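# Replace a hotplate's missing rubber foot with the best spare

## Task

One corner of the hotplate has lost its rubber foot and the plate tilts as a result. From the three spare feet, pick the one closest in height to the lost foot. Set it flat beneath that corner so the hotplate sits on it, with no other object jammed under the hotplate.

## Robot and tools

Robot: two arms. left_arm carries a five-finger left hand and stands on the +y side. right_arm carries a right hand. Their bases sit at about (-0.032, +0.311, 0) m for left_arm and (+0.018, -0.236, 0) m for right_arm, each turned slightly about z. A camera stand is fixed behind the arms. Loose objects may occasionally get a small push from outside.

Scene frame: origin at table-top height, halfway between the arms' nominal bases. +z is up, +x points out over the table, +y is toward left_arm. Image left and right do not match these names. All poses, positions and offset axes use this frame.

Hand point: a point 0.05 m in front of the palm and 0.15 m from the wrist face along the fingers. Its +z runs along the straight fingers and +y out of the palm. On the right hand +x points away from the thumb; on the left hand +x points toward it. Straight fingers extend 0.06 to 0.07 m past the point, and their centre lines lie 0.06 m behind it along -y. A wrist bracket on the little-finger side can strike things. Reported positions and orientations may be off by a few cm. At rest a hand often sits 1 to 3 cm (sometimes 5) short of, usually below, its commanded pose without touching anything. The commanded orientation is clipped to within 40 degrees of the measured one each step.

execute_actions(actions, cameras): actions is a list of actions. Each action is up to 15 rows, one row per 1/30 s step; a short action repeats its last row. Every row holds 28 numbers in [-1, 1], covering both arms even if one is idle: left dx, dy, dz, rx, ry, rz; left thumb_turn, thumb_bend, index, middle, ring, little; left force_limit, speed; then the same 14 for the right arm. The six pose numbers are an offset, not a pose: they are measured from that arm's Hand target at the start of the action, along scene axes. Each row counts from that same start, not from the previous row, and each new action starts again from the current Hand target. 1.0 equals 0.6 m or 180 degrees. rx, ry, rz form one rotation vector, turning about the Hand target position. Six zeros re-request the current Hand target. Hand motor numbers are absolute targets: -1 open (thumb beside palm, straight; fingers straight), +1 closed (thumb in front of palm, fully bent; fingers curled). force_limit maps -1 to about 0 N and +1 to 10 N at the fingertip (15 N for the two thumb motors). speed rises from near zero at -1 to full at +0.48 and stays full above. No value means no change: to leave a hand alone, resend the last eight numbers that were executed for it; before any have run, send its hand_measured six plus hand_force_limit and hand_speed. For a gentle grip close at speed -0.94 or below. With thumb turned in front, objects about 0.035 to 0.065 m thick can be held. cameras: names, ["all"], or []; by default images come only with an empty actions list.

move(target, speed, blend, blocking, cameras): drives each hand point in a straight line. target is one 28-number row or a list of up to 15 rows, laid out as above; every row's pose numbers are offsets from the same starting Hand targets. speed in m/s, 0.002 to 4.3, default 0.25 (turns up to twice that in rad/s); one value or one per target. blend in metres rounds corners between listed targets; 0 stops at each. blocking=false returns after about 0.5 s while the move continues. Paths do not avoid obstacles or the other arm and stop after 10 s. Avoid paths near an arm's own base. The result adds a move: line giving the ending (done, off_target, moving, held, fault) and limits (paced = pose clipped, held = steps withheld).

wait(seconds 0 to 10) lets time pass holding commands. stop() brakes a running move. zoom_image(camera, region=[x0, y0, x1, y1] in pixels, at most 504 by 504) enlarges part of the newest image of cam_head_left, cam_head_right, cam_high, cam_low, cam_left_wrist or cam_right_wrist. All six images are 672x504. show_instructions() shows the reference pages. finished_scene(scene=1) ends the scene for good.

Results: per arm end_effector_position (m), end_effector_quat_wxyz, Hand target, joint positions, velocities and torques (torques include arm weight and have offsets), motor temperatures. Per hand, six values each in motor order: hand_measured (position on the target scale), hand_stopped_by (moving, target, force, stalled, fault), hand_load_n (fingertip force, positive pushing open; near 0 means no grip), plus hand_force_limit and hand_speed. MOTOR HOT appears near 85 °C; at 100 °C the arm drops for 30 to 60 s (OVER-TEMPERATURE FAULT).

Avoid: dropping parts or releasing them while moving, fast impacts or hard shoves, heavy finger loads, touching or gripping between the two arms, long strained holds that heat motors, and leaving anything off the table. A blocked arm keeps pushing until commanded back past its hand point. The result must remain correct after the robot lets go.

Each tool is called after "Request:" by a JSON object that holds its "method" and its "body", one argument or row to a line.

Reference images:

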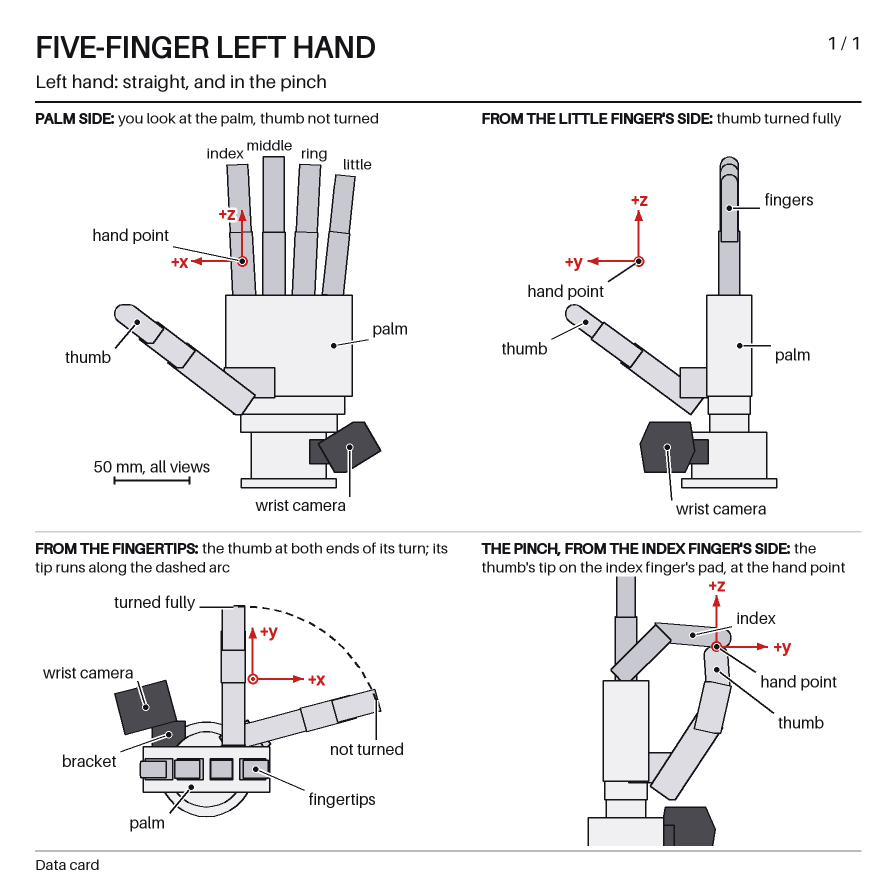

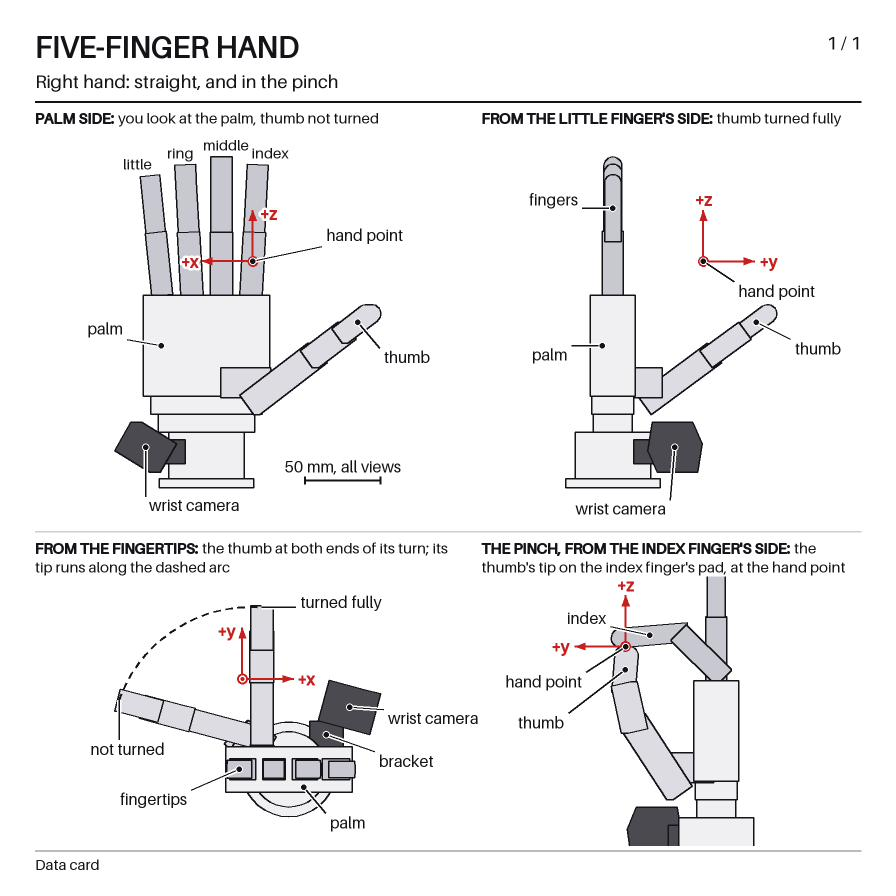

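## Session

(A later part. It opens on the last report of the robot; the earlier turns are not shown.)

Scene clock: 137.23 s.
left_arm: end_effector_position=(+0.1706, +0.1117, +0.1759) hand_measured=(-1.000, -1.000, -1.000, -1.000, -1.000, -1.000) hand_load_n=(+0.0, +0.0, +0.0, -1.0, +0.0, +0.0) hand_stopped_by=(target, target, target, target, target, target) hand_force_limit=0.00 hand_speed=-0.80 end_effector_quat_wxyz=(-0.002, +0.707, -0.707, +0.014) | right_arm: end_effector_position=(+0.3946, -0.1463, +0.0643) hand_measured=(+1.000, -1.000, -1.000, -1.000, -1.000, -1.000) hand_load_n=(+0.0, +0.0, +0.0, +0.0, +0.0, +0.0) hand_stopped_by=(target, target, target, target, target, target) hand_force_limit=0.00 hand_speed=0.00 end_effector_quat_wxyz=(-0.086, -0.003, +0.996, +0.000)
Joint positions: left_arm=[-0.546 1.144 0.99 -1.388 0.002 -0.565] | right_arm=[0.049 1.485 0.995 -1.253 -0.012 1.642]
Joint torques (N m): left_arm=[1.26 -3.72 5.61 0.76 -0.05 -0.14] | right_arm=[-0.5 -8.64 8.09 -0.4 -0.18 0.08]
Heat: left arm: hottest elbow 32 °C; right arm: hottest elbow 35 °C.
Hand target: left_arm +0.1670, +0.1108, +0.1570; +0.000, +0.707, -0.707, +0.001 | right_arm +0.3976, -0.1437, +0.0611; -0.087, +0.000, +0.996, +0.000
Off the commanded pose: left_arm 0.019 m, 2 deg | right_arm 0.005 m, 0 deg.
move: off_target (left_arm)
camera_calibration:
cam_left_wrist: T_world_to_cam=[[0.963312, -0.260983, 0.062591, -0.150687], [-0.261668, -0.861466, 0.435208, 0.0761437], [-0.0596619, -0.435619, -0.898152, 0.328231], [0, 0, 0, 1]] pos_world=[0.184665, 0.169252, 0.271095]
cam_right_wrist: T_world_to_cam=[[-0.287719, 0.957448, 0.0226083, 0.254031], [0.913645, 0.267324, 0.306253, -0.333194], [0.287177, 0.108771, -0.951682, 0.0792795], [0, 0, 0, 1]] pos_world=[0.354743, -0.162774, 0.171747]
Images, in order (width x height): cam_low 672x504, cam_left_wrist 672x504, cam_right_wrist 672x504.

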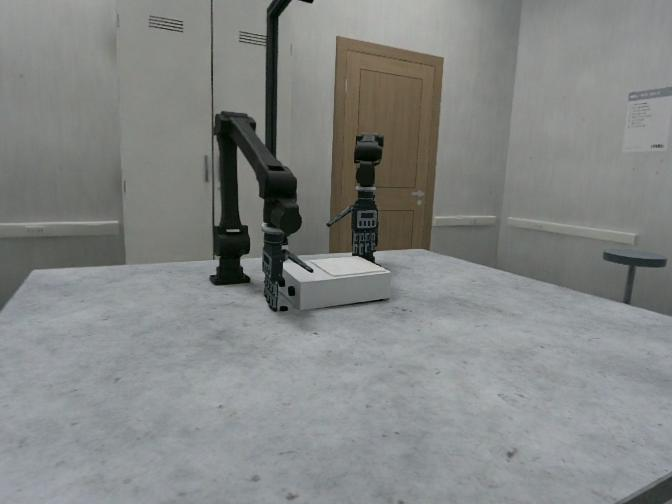

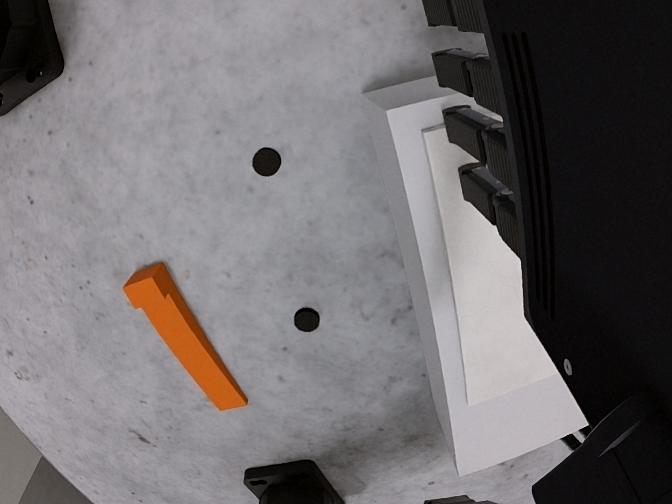

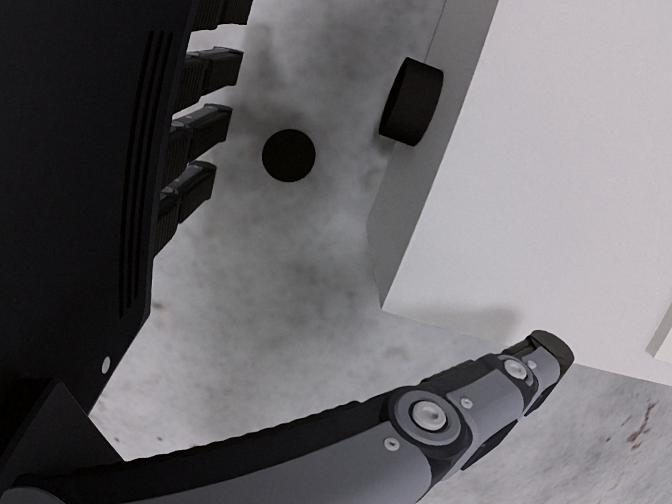

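Request:
{"method": "move", "body": {
  "target": [
    [-0.01,0.0,-0.025, 0,0,0, -1,-1,-1,-1,-1,-1,0,-0.8, 0,0,0, 0,0,0, 1,-1,-1,-1,-1,-1,0,0]
  ],
  "speed": [0.04],
  "cameras": ["cam_right_wrist","cam_left_wrist","cam_low"]
}}

Request:
{"method": "zoom_image", "body": {
  "camera": "cam_low",
  "region": [250, 180, 410, 320]
}}

Request:
{"method": "zoom_image", "body": {
  "camera": "cam_right_wrist",
  "region": [330, 150, 450, 330]
}}

Scene clock: 139.30 s.
left_arm: end_effector_position=(+0.1650, +0.1147, +0.1672) hand_measured=(-1.000, -1.000, -1.000, -1.000, -1.000, -1.000) hand_load_n=(+0.0, +0.0, +0.0, -2.0, +0.0, +0.0) hand_stopped_by=(target, target, target, target, target, target) hand_force_limit=0.00 hand_speed=-0.80 end_effector_quat_wxyz=(-0.006, +0.707, -0.707, +0.017) | right_arm: end_effector_position=(+0.3946, -0.1463, +0.0643) hand_measured=(+1.000, -1.000, -1.000, -1.000, -1.000, -1.000) hand_load_n=(+0.0, +0.0, +0.0, +0.0, +0.0, +0.0) hand_stopped_by=(target, target, target, target, target, target) hand_force_limit=0.00 hand_speed=0.00 end_effector_quat_wxyz=(-0.086, -0.003, +0.996, +0.000)
Joint positions: left_arm=[-0.55 1.124 0.954 -1.364 -0.004 -0.572] | right_arm=[0.049 1.485 0.995 -1.253 -0.012 1.642]
Joint torques (N m): left_arm=[0.91 -2.61 4.9 1.14 0.11 -0.15] | right_arm=[-0.97 -8.59 7.99 -0.29 -0.15 0.05]
Heat: left arm: hottest elbow 32 °C; right arm: hottest elbow 35 °C.
Hand target: left_arm +0.1610, +0.1109, +0.1420; +0.000, +0.707, -0.707, +0.001 | right_arm +0.3976, -0.1437, +0.0611; -0.087, +0.000, +0.996, +0.000
Off the commanded pose: left_arm 0.026 m, 2 deg | right_arm 0.005 m, 0 deg.
move: off_target (left_arm)
camera_calibration:
cam_left_wrist: T_world_to_cam=[[0.96327, -0.258964, 0.0710462, -0.145589], [-0.263699, -0.862245, 0.432431, 0.0819759], [-0.0507249, -0.435282, -0.898864, 0.31996], [0, 0, 0, 1]] pos_world=[0.178088, 0.172254, 0.262495]
cam_right_wrist: T_world_to_cam=[[-0.287719, 0.957448, 0.0226083, 0.254031], [0.913645, 0.267324, 0.306253, -0.333194], [0.287177, 0.108771, -0.951682, 0.0792795], [0, 0, 0, 1]] pos_world=[0.354743, -0.162774, 0.171747]
Images, in order (width x height): cam_low 672x504, cam_left_wrist 672x504, cam_right_wrist 672x504.

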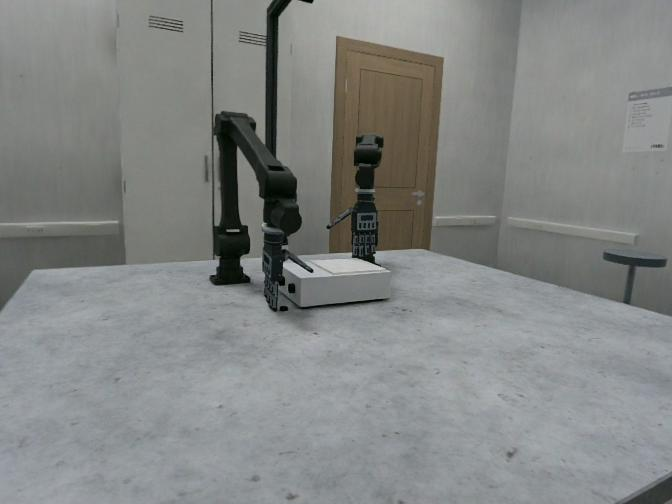

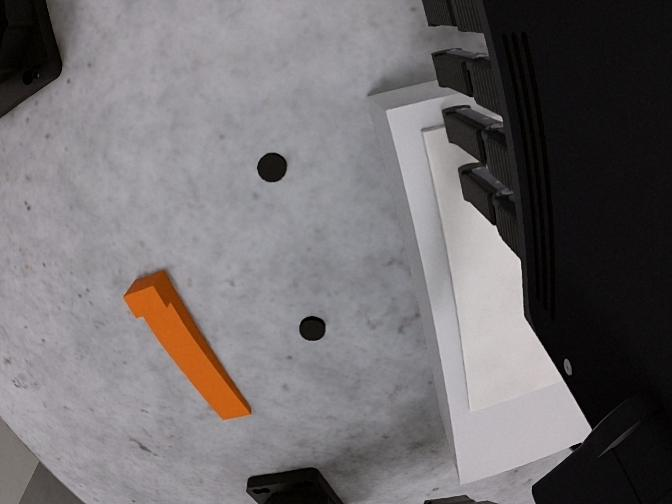

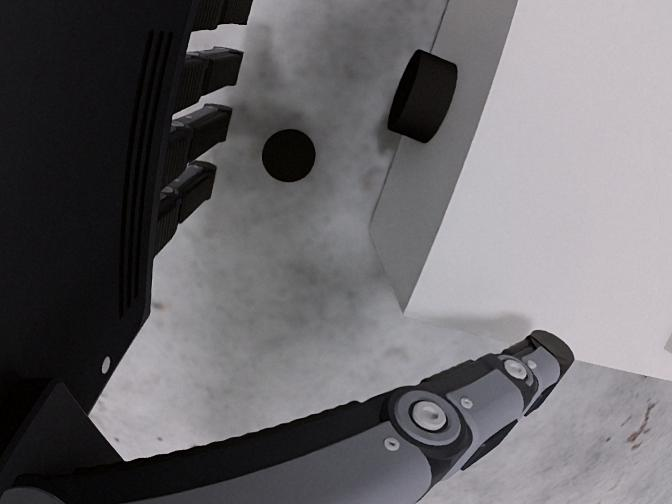

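Scaled by 3.150 from the camera's 672x504 image, which has a finer 960x720 frame.

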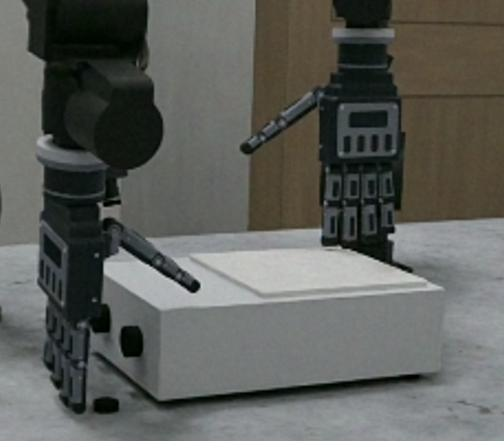

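Scaled by 2.800 from the camera's 672x504 image, which has a finer 960x720 frame.

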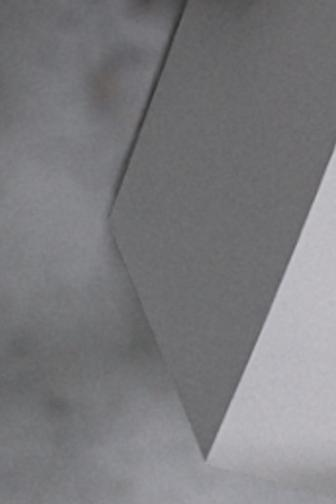

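Request:
{"method": "move", "body": {
  "target": [
    [0,0,0, 0,0,0, -1,-1,-1,-1,-1,-1,0,-0.8, 0,0,0.004, 0,0,0, -1,-1,-1,-1,-1,-1,0,0],
    [0,0,0, 0,0,0, -1,-1,-1,-1,-1,-1,0,-0.8, 0,0.0762,0.009, 0,0,0, -1,-1,-1,-1,-1,-1,0,0]
  ],
  "speed": [0.04,0.05],
  "cameras": ["cam_right_wrist","cam_left_wrist","cam_low"]
}}

Request:
{"method": "zoom_image", "body": {
  "camera": "cam_low",
  "region": [250, 180, 410, 320]
}}

Scene clock: 143.37 s.
left_arm: end_effector_position=(+0.1651, +0.1147, +0.1672) hand_measured=(-1.000, -1.000, -1.000, -1.000, -1.000, -1.000) hand_load_n=(+0.0, +0.0, +0.0, -2.0, +0.0, +0.0) hand_stopped_by=(target, target, target, target, target, target) hand_force_limit=0.00 hand_speed=-0.80 end_effector_quat_wxyz=(-0.006, +0.708, -0.706, +0.017) | right_arm: end_effector_position=(+0.3883, -0.1037, +0.0630) hand_measured=(-1.000, -1.000, -1.000, -1.000, -1.000, -1.000) hand_load_n=(+0.0, +0.0, +0.0, +0.0, +0.0, +0.0) hand_stopped_by=(target, target, target, target, target, target) hand_force_limit=0.00 hand_speed=0.00 end_effector_quat_wxyz=(-0.089, -0.002, +0.996, -0.002)
Joint positions: left_arm=[-0.55 1.124 0.954 -1.364 -0.004 -0.572] | right_arm=[0.163 1.489 0.995 -1.253 -0.03 1.756]
Joint torques (N m): left_arm=[0.62 -2.73 5 1.42 0.13 -0.19] | right_arm=[-0.79 -8.18 9.99 -0.8 -0.29 0.11]
Heat: left arm: hottest elbow 32 °C; right arm: hottest elbow 35 °C.
Hand target: left_arm +0.1610, +0.1109, +0.1420; +0.000, +0.707, -0.707, +0.001 | right_arm +0.3976, -0.0979, +0.0664; -0.087, +0.000, +0.996, +0.000
Off the commanded pose: left_arm 0.026 m, 2 deg | right_arm 0.012 m, 0 deg.
move: off_target (left_arm, right_arm)
camera_calibration:
cam_left_wrist: T_world_to_cam=[[0.963453, -0.258283, 0.0710438, -0.14574], [-0.263086, -0.862413, 0.43247, 0.0818858], [-0.0504307, -0.435355, -0.898845, 0.319915], [0, 0, 0, 1]] pos_world=[0.17809, 0.172254, 0.262495]
cam_right_wrist: T_world_to_cam=[[-0.285665, 0.958093, 0.0213119, 0.210831], [0.915838, 0.266383, 0.300468, -0.339008], [0.282199, 0.105351, -0.953554, 0.0767379], [0, 0, 0, 1]] pos_world=[0.349048, -0.119774, 0.170541]
Images, in order (width x height): cam_low 672x504, cam_left_wrist 672x504, cam_right_wrist 672x504.

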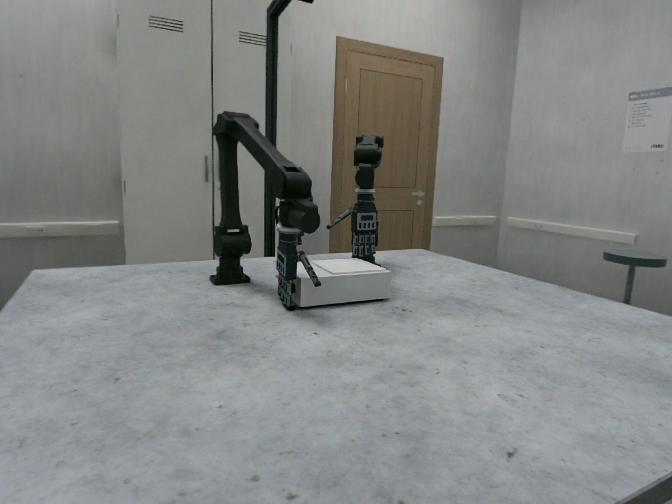

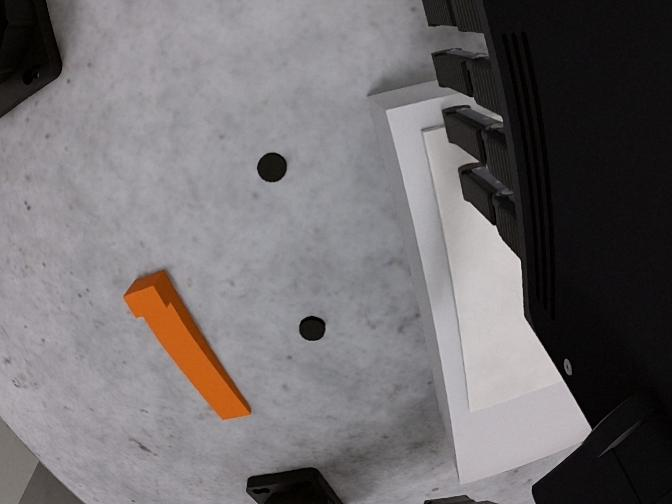

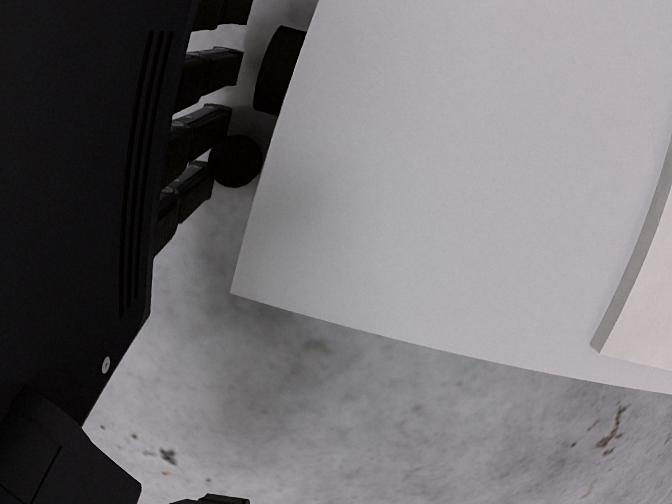

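Scaled by 3.150 from the camera's 672x504 image, which has a finer 960x720 frame.

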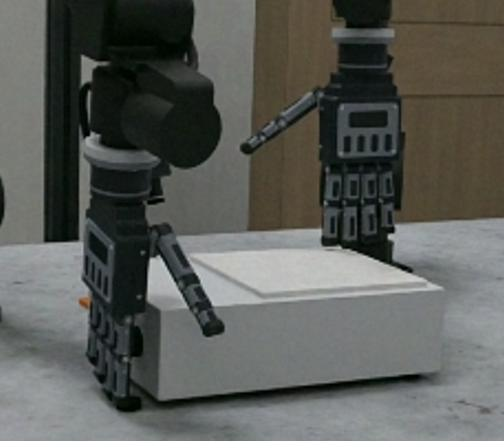

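Request:
{"method": "move", "body": {
  "target": [
    [0,0,0, 0,0,0, -1,-1,-1,-1,-1,-1,0,-0.8, 0,-0.06,0.02, 0,0,0, -1,-1,-1,-1,-1,-1,0,0],
    [0,0,0, 0,0,0, -1,-1,-1,-1,-1,-1,0,-0.8, -0.03,-0.16,0.156, 0,0,0.5, -1,-1,-1,-1,-1,-1,0,0],
    [0,0,0, 0,0,0, -1,-1,-1,-1,-1,-1,0,-0.8, -0.0727,-0.2435,0.1, 0,0,1.0, -1,-1,-1,-1,-1,-1,0,0]
  ],
  "speed": [0.1,0.5,0.5],
  "blend": [0.01,0.02,0],
  "cameras": ["cam_right_wrist","cam_left_wrist","cam_low","cam_head_left"]
}}

Request:
{"method": "zoom_image", "body": {
  "camera": "cam_low",
  "region": [250, 180, 410, 320]
}}

Scene clock: 150.03 s.
left_arm: end_effector_position=(+0.1651, +0.1147, +0.1672) hand_measured=(-1.000, -1.000, -1.000, -1.000, -1.000, -1.000) hand_load_n=(+0.0, +0.0, +0.0, -2.0, +0.0, +0.0) hand_stopped_by=(target, target, target, target, target, target) hand_force_limit=0.00 hand_speed=-0.80 end_effector_quat_wxyz=(-0.006, +0.708, -0.706, +0.017) | right_arm: end_effector_position=(+0.3491, -0.2423, +0.1202) hand_measured=(-1.000, -1.000, -1.000, -1.000, -1.000, -1.000) hand_load_n=(+0.0, +0.0, +0.0, +0.0, +0.0, +0.0) hand_stopped_by=(target, target, target, target, target, target) hand_force_limit=0.00 hand_speed=0.00 end_effector_quat_wxyz=(+0.003, +0.997, -0.002, +0.072)
Joint positions: left_arm=[-0.55 1.124 0.954 -1.364 -0.004 -0.572] | right_arm=[0.135 1.248 0.925 -1.106 0.03 -1.405]
Joint torques (N m): left_arm=[1.08 -2.2 4.97 1.21 0.16 -0.16] | right_arm=[-1.49 -8.53 8.92 0.29 -0.1 -0.08]
Heat: left arm: hottest elbow 32 °C; right arm: hottest elbow 35 °C.
Hand target: left_arm +0.1610, +0.1109, +0.1420; +0.000, +0.707, -0.707, +0.001 | right_arm +0.3540, -0.2440, +0.1265; +0.000, +0.996, +0.000, +0.087
Off the commanded pose: left_arm 0.026 m, 2 deg | right_arm 0.008 m, 2 deg.
move: off_target (left_arm)
camera_calibration:
cam_left_wrist: T_world_to_cam=[[0.963453, -0.258283, 0.0710438, -0.14574], [-0.263086, -0.862413, 0.43247, 0.0818858], [-0.0504307, -0.435355, -0.898845, 0.319915], [0, 0, 0, 1]] pos_world=[0.17809, 0.172254, 0.262495]
cam_right_wrist: T_world_to_cam=[[0.277802, -0.960407, 0.0210774, -0.330366], [-0.907445, -0.255156, 0.333826, 0.222694], [-0.315231, -0.111864, -0.942399, 0.311604], [0, 0, 0, 1]] pos_world=[0.392086, -0.225607, 0.226278]
Images, in order (width x height): cam_head_left 672x504, cam_low 672x504, cam_left_wrist 672x504, cam_right_wrist 672x504.

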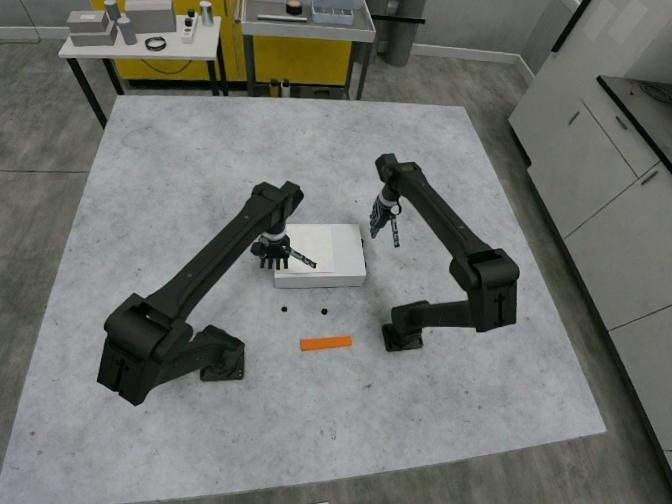

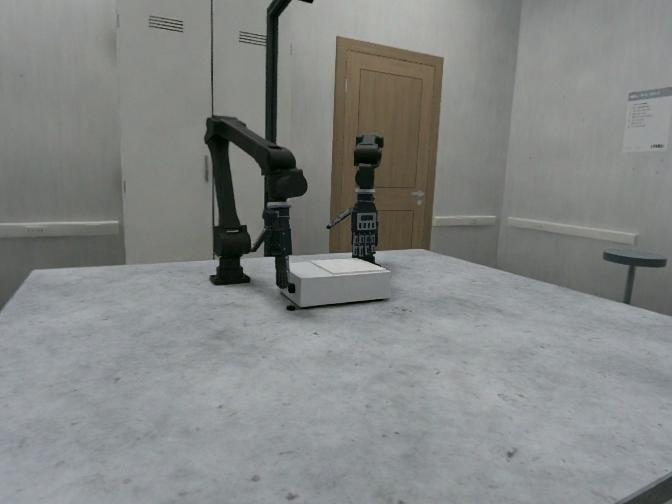

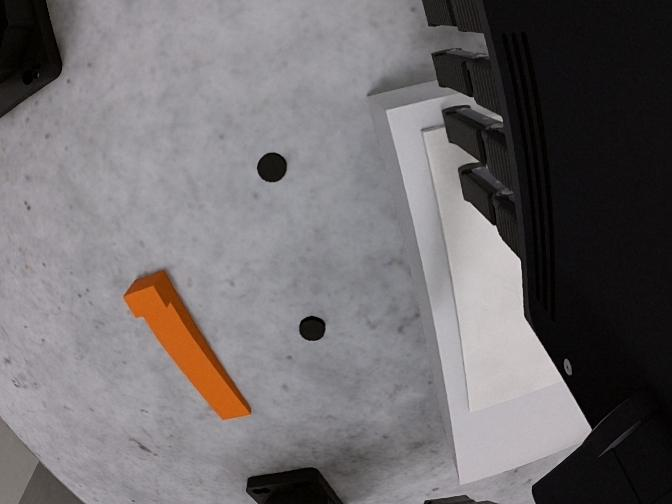

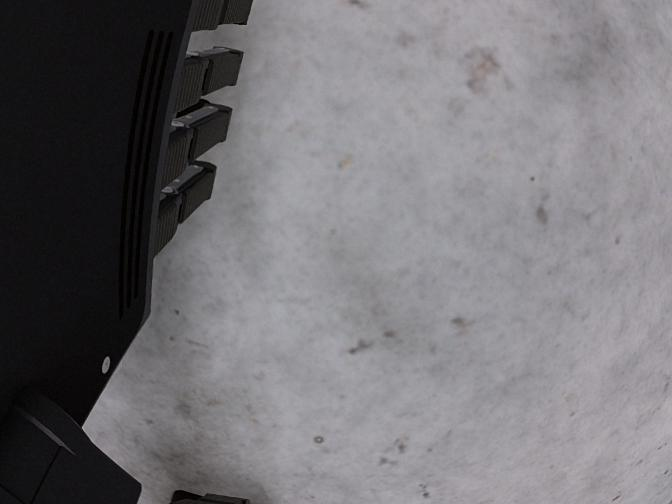

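Scaled by 3.150 from the camera's 672x504 image, which has a finer 960x720 frame.

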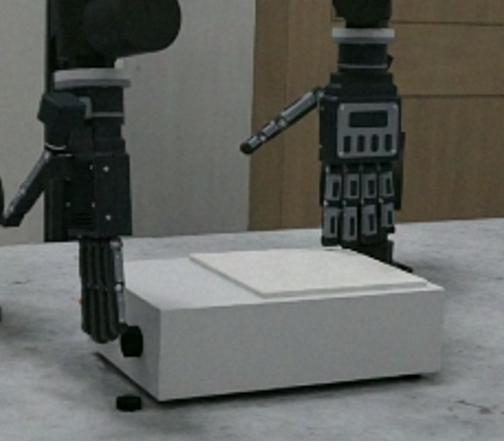

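Request:
{"method": "move", "body": {
  "target": [
    [0,0,0, 0,0,0, -1,-1,-1,-1,-1,-1,0,-0.8, 0.0025,0,-0.1008, 0,0,0, -1,-1,-1,-1,-1,-1,0,0],
    [0,0,0, 0,0,0, -1,-1,-1,-1,-1,-1,0,-0.8, 0.0025,0.06,-0.0967, 0,0,0, -1,-1,-1,-1,-1,-1,0,0]
  ],
  "speed": [0.08,0.05],
  "cameras": ["cam_low","cam_head_left"]
}}

Request:
{"method": "zoom_image", "body": {
  "camera": "cam_low",
  "region": [250, 240, 350, 320]
}}

Request:
{"method": "zoom_image", "body": {
  "camera": "cam_head_left",
  "region": [330, 180, 430, 280]
}}

Scene clock: 153.77 s.
left_arm: end_effector_position=(+0.1651, +0.1147, +0.1672) hand_measured=(-1.000, -1.000, -1.000, -1.000, -1.000, -1.000) hand_load_n=(+0.0, +0.0, +0.0, -1.5, +0.0, -0.5) hand_stopped_by=(target, target, target, target, target, target) hand_force_limit=0.00 hand_speed=-0.80 end_effector_quat_wxyz=(-0.006, +0.708, -0.706, +0.017) | right_arm: end_effector_position=(+0.3450, -0.2156, +0.0651) hand_measured=(-1.000, -1.000, -1.000, -1.000, -1.000, -1.000) hand_load_n=(+0.0, +0.0, +0.0, -1.0, +0.0, +0.0) hand_stopped_by=(target, target, target, target, target, target) hand_force_limit=0.00 hand_speed=0.00 end_effector_quat_wxyz=(+0.004, +0.997, +0.002, +0.082)
Joint positions: left_arm=[-0.55 1.124 0.954 -1.364 -0.004 -0.572] | right_arm=[0.219 1.303 0.814 -0.925 0.047 -1.33]
Joint torques (N m): left_arm=[0.56 -2.78 5 1.13 0.15 -0.16] | right_arm=[0.32 -6.07 10.37 -0.06 -0.07 0.1]
Heat: left arm: hottest elbow 32 °C; right arm: hottest elbow 35 °C.
Hand target: left_arm +0.1610, +0.1109, +0.1420; +0.000, +0.707, -0.707, +0.001 | right_arm +0.3553, -0.2080, +0.0684; +0.000, +0.996, +0.000, +0.087
Off the commanded pose: left_arm 0.026 m, 2 deg | right_arm 0.013 m, 1 deg.
move: off_target (left_arm, right_arm)
Images, in order (width x height): cam_head_left 672x504, cam_low 672x504.

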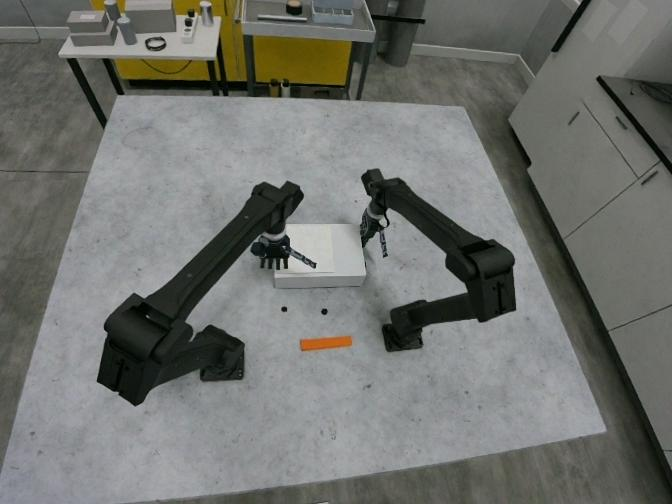

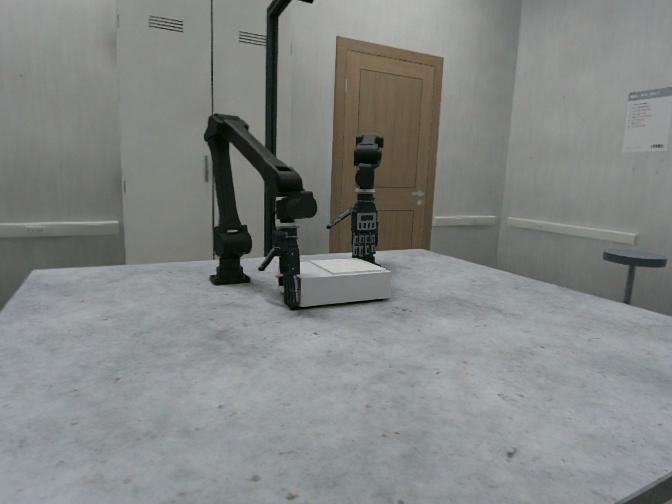

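Scaled by 5.040 from the camera's 672x504 image, which has a finer 960x720 frame.

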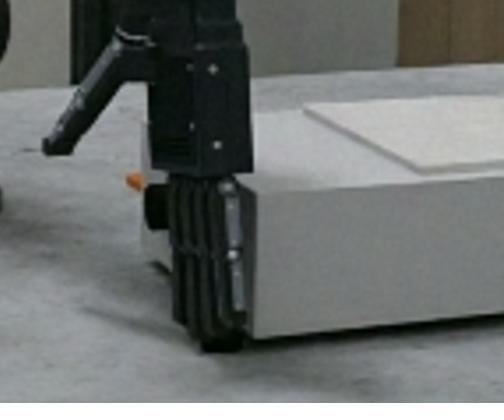

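Scaled by 5.040 from the camera's 672x504 image, which has a finer 960x720 frame.

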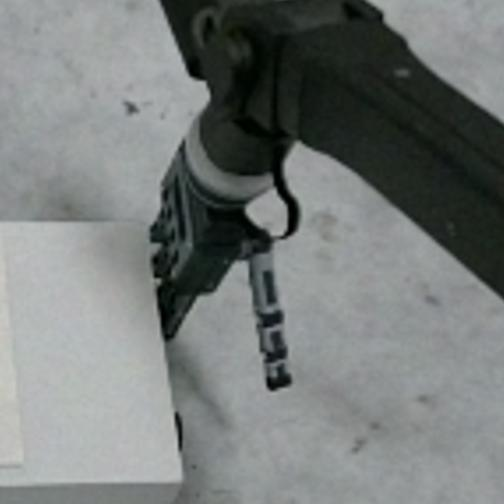

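Request:
{"method": "move", "body": {
  "target": [
    [0,0,0, 0,0,0, -1,-1,-1,-1,-1,-1,0,-0.8, 0.009,0.012,0, 0,0,0, -1,-1,-1,-1,-1,-1,0,0],
    [0,0,0, 0,0,0, -1,-1,-1,-1,-1,-1,0,-0.8, 0.009,0.03,0, 0,0,0, -1,-1,-1,-1,-1,-1,0,0]
  ],
  "speed": [0.04,0.04],
  "cameras": ["cam_low","cam_head_left"]
}}

Request:
{"method": "zoom_image", "body": {
  "camera": "cam_low",
  "region": [250, 240, 350, 320]
}}

Request:
{"method": "zoom_image", "body": {
  "camera": "cam_head_left",
  "region": [330, 180, 430, 280]
}}

Scene clock: 156.13 s.
left_arm: end_effector_position=(+0.1650, +0.1146, +0.1672) hand_measured=(-1.000, -1.000, -1.000, -1.000, -1.000, -1.000) hand_load_n=(+0.5, +0.0, +0.0, -2.0, +0.0, +0.0) hand_stopped_by=(target, target, target, target, target, target) hand_force_limit=0.00 hand_speed=-0.80 end_effector_quat_wxyz=(-0.006, +0.707, -0.706, +0.017) | right_arm: end_effector_position=(+0.3469, -0.2084, +0.0651) hand_measured=(-1.000, -1.000, -1.000, -1.000, -1.000, -1.000) hand_load_n=(+0.0, +0.0, -1.0, -1.5, +0.0, +0.0) hand_stopped_by=(target, target, target, target, target, target) hand_force_limit=0.00 hand_speed=0.00 end_effector_quat_wxyz=(+0.015, +0.997, +0.001, +0.081)
Joint positions: left_arm=[-0.551 1.124 0.954 -1.364 -0.004 -0.572] | right_arm=[0.25 1.321 0.827 -0.928 0.073 -1.3]
Joint torques (N m): left_arm=[0.79 -3.08 5.16 1.22 0.17 -0.16] | right_arm=[0.09 -5.42 11.4 0.18 -0.84 0.25]
Heat: left arm: hottest elbow 32 °C; right arm: hottest elbow 35 °C.
Hand target: left_arm +0.1609, +0.1108, +0.1420; +0.000, +0.707, -0.707, +0.001 | right_arm +0.3608, -0.1901, +0.0683; +0.000, +0.996, +0.000, +0.087
Off the commanded pose: left_arm 0.026 m, 2 deg | right_arm 0.023 m, 2 deg.
move: off_target (left_arm, right_arm)
Images, in order (width x height): cam_head_left 672x504, cam_low 672x504.

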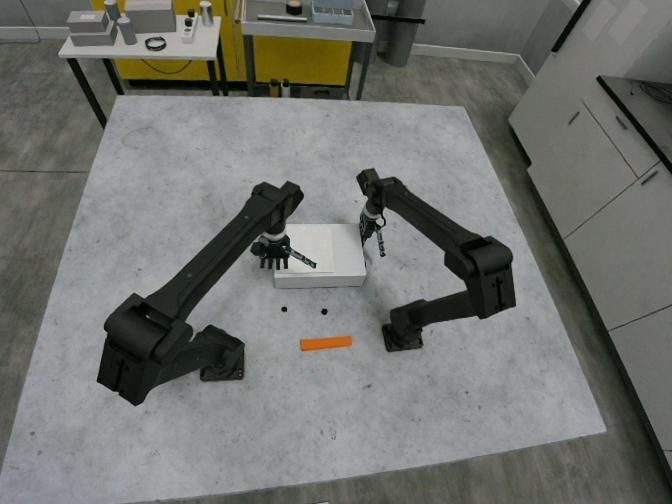

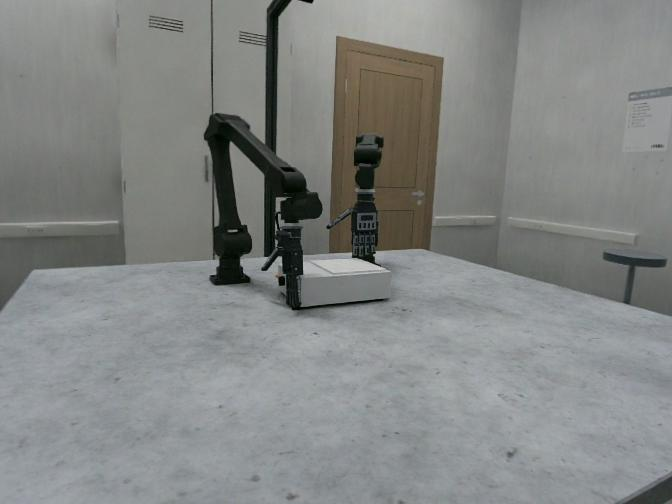

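Scaled by 5.040 from the camera's 672x504 image, which has a finer 960x720 frame.

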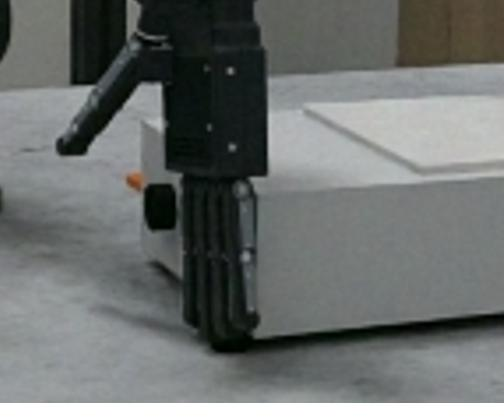

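Scaled by 5.040 from the camera's 672x504 image, which has a finer 960x720 frame.

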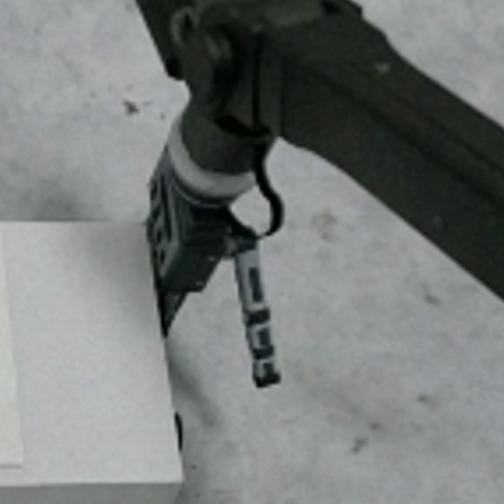

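Request:
{"method": "move", "body": {
  "target": [
    [0,0,0, 0,0,0, -1,-1,-1,-1,-1,-1,0,-0.8, -0.02,-0.07,0.01, 0,0,0, -1,-1,-1,-1,-1,-1,0,0],
    [0,0,0, 0,0,0, -1,-1,-1,-1,-1,-1,0,-0.8, -0.12,-0.2,0.05, 0,0,0, -1,-1,-1,-1,-1,-1,0,0]
  ],
  "speed": [0.1,0.2],
  "cameras": ["cam_low","cam_head_left","cam_head_right"]
}}

Request:
{"method": "zoom_image", "body": {
  "camera": "cam_low",
  "region": [260, 270, 340, 320]
}}

Request:
{"method": "zoom_image", "body": {
  "camera": "cam_head_right",
  "region": [330, 200, 410, 270]
}}

Scene clock: 159.57 s.
left_arm: end_effector_position=(+0.1650, +0.1146, +0.1672) hand_measured=(-1.000, -1.000, -1.000, -1.000, -1.000, -1.000) hand_load_n=(+0.0, +0.0, +0.0, -2.0, +0.0, +0.0) hand_stopped_by=(target, target, target, target, target, target) hand_force_limit=0.00 hand_speed=-0.80 end_effector_quat_wxyz=(-0.006, +0.707, -0.706, +0.017) | right_arm: end_effector_position=(+0.2882, -0.3082, +0.0941) hand_measured=(-1.000, -1.000, -1.000, -1.000, -1.000, -1.000) hand_load_n=(+0.0, +0.0, +0.0, +0.0, +0.0, +0.0) hand_stopped_by=(target, target, target, target, target, target) hand_force_limit=0.00 hand_speed=0.00 end_effector_quat_wxyz=(+0.001, +0.997, -0.002, +0.083)
Joint positions: left_arm=[-0.551 1.124 0.954 -1.364 -0.004 -0.572] | right_arm=[-0.072 1.068 0.716 -1.054 -0.005 -1.609]
Joint torques (N m): left_arm=[0.85 -2.55 5.07 1.31 0.15 -0.14] | right_arm=[-1.49 -5.66 9.07 -0.39 -0.12 -0.12]
Heat: left arm: hottest elbow 32 °C; right arm: hottest elbow 35 °C.
Hand target: left_arm +0.1609, +0.1108, +0.1420; +0.000, +0.707, -0.707, +0.001 | right_arm +0.2888, -0.3100, +0.0984; +0.000, +0.996, +0.000, +0.087
Off the commanded pose: left_arm 0.026 m, 2 deg | right_arm 0.005 m, 1 deg.
move: off_target (left_arm)
Images, in order (width x height): cam_head_left 672x504, cam_head_right 672x504, cam_low 672x504.

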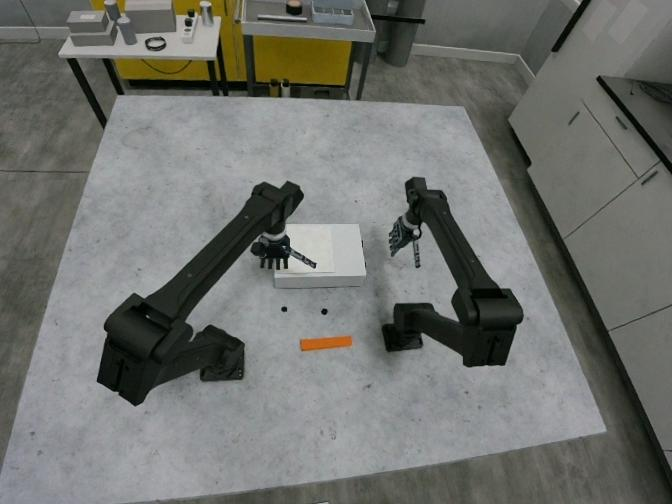

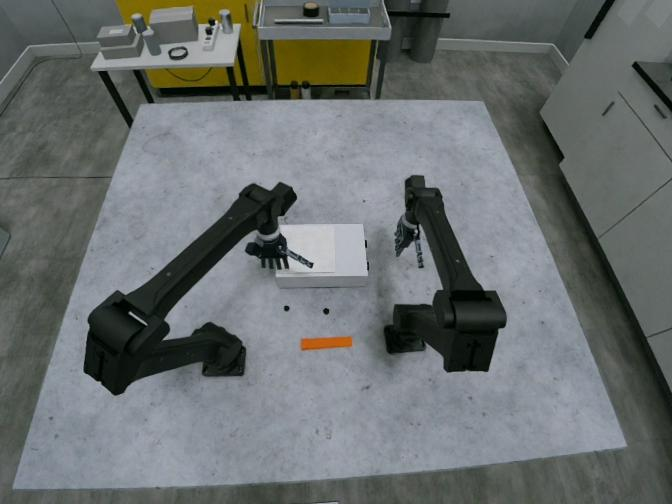

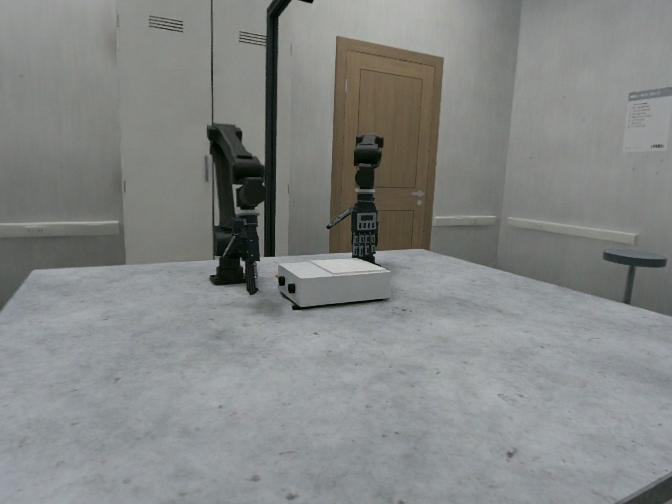

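Scaled by 6.300 from the camera's 672x504 image, which has a finer 960x720 frame.

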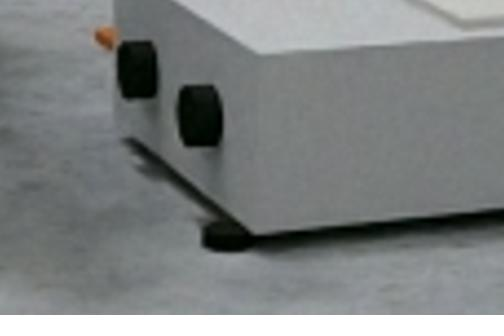

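Scaled by 6.300 from the camera's 672x504 image, which has a finer 960x720 frame.

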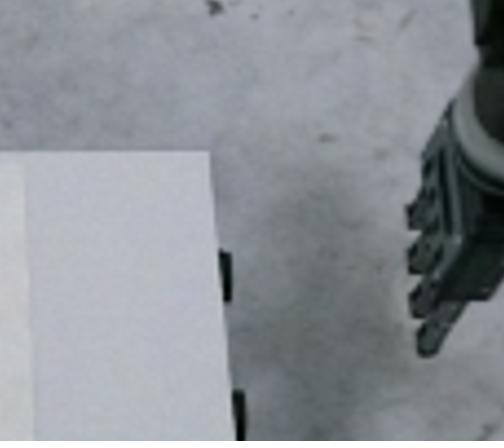

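Request:
{"method": "move", "body": {
  "target": [
    [0,0,0, 0,0,0, -1,-1,-1,-1,-1,-1,0,-0.8, -0.0147,0.0167,0.2, 0.4829,-0.1523,-0.1523, -1,-1,-1,-1,-1,-1,0,0],
    [0,0,0, 0,0,0, -1,-1,-1,-1,-1,-1,0,-0.8, 0.0867,0.1333,-0.038, 0.4829,-0.1523,-0.1523, -1,-1,-1,-1,-1,-1,0,0]
  ],
  "speed": [0.5,0.2],
  "cameras": ["cam_right_wrist","cam_low"]
}}

Scene clock: 167.20 s.
left_arm: end_effector_position=(+0.1650, +0.1146, +0.1672) hand_measured=(-1.000, -1.000, -1.000, -1.000, -1.000, -1.000) hand_load_n=(+0.0, +0.0, +0.0, -2.0, +0.0, +0.5) hand_stopped_by=(target, target, target, target, target, target) hand_force_limit=0.00 hand_speed=-0.80 end_effector_quat_wxyz=(-0.006, +0.707, -0.706, +0.017) | right_arm: end_effector_position=(+0.3305, -0.2269, +0.0729) hand_measured=(-1.000, -1.000, -1.000, -1.000, -1.000, -1.000) hand_load_n=(+0.0, +0.0, +0.0, +0.0, +0.0, +0.0) hand_stopped_by=(target, target, target, target, target, target) hand_force_limit=0.00 hand_speed=0.00 end_effector_quat_wxyz=(+0.669, -0.677, +0.224, -0.212)
Joint positions: left_arm=[-0.551 1.124 0.954 -1.364 -0.004 -0.572] | right_arm=[-0.663 1.562 0.625 -1.094 -1.553 -2.019]
Joint torques (N m): left_arm=[1.2 -2.55 4.9 1.1 0.17 -0.17] | right_arm=[-0.97 -6.89 7.3 -0.53 -1.07 0.12]
Heat: left arm: hottest elbow 32 °C; right arm: hottest elbow 35 °C.
Hand target: left_arm +0.1609, +0.1108, +0.1420; +0.000, +0.707, -0.707, +0.001 | right_arm +0.3409, -0.2301, +0.0755; +0.653, -0.653, +0.270, -0.271
Off the commanded pose: left_arm 0.026 m, 2 deg | right_arm 0.011 m, 9 deg.
joint sent to its limit (right arm) — joint 5 (wrist yaw), lower limit. The joint targets are off in orientation, not in position.
move: off_target (left_arm, right_arm)
camera_calibration:
cam_right_wrist: T_world_to_cam=[[0.224908, -0.149811, -0.962794, -0.0362726], [-0.961681, 0.124882, -0.244079, 0.371852], [0.156802, 0.980796, -0.115983, 0.294635], [0, 0, 0, 1]] pos_world=[0.319562, -0.340849, 0.0900111]
Images, in order (width x height): cam_low 672x504, cam_right_wrist 672x504.

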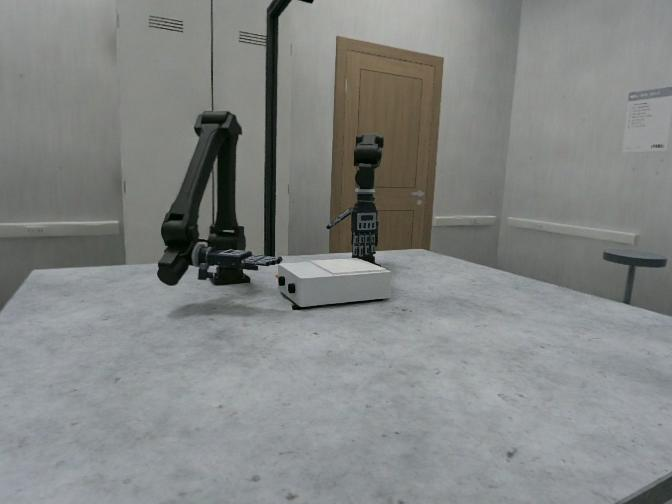

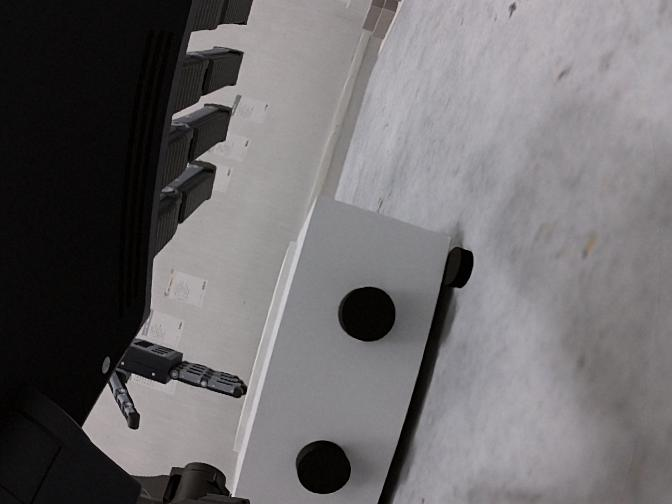

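Request:
{"method": "zoom_image", "body": {
  "camera": "cam_right_wrist",
  "region": [415, 220, 495, 310]
}}

Request:
{"method": "zoom_image", "body": {
  "camera": "cam_right_wrist",
  "region": [350, 220, 500, 504]
}}

Scaled by 5.600 from the camera's 672x504 image, which has a finer 960x720 frame.

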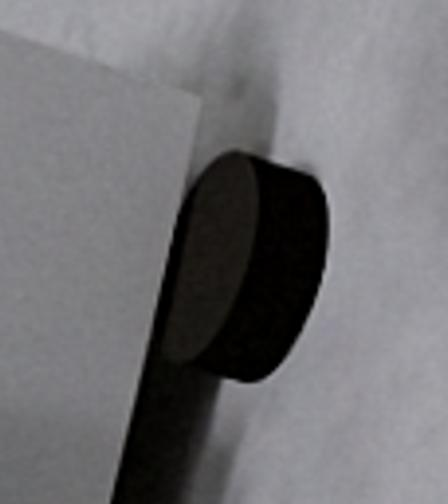

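Scaled by 1.775 from the camera's 672x504 image, which has a finer 960x720 frame.

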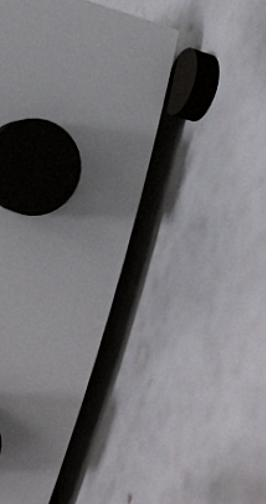

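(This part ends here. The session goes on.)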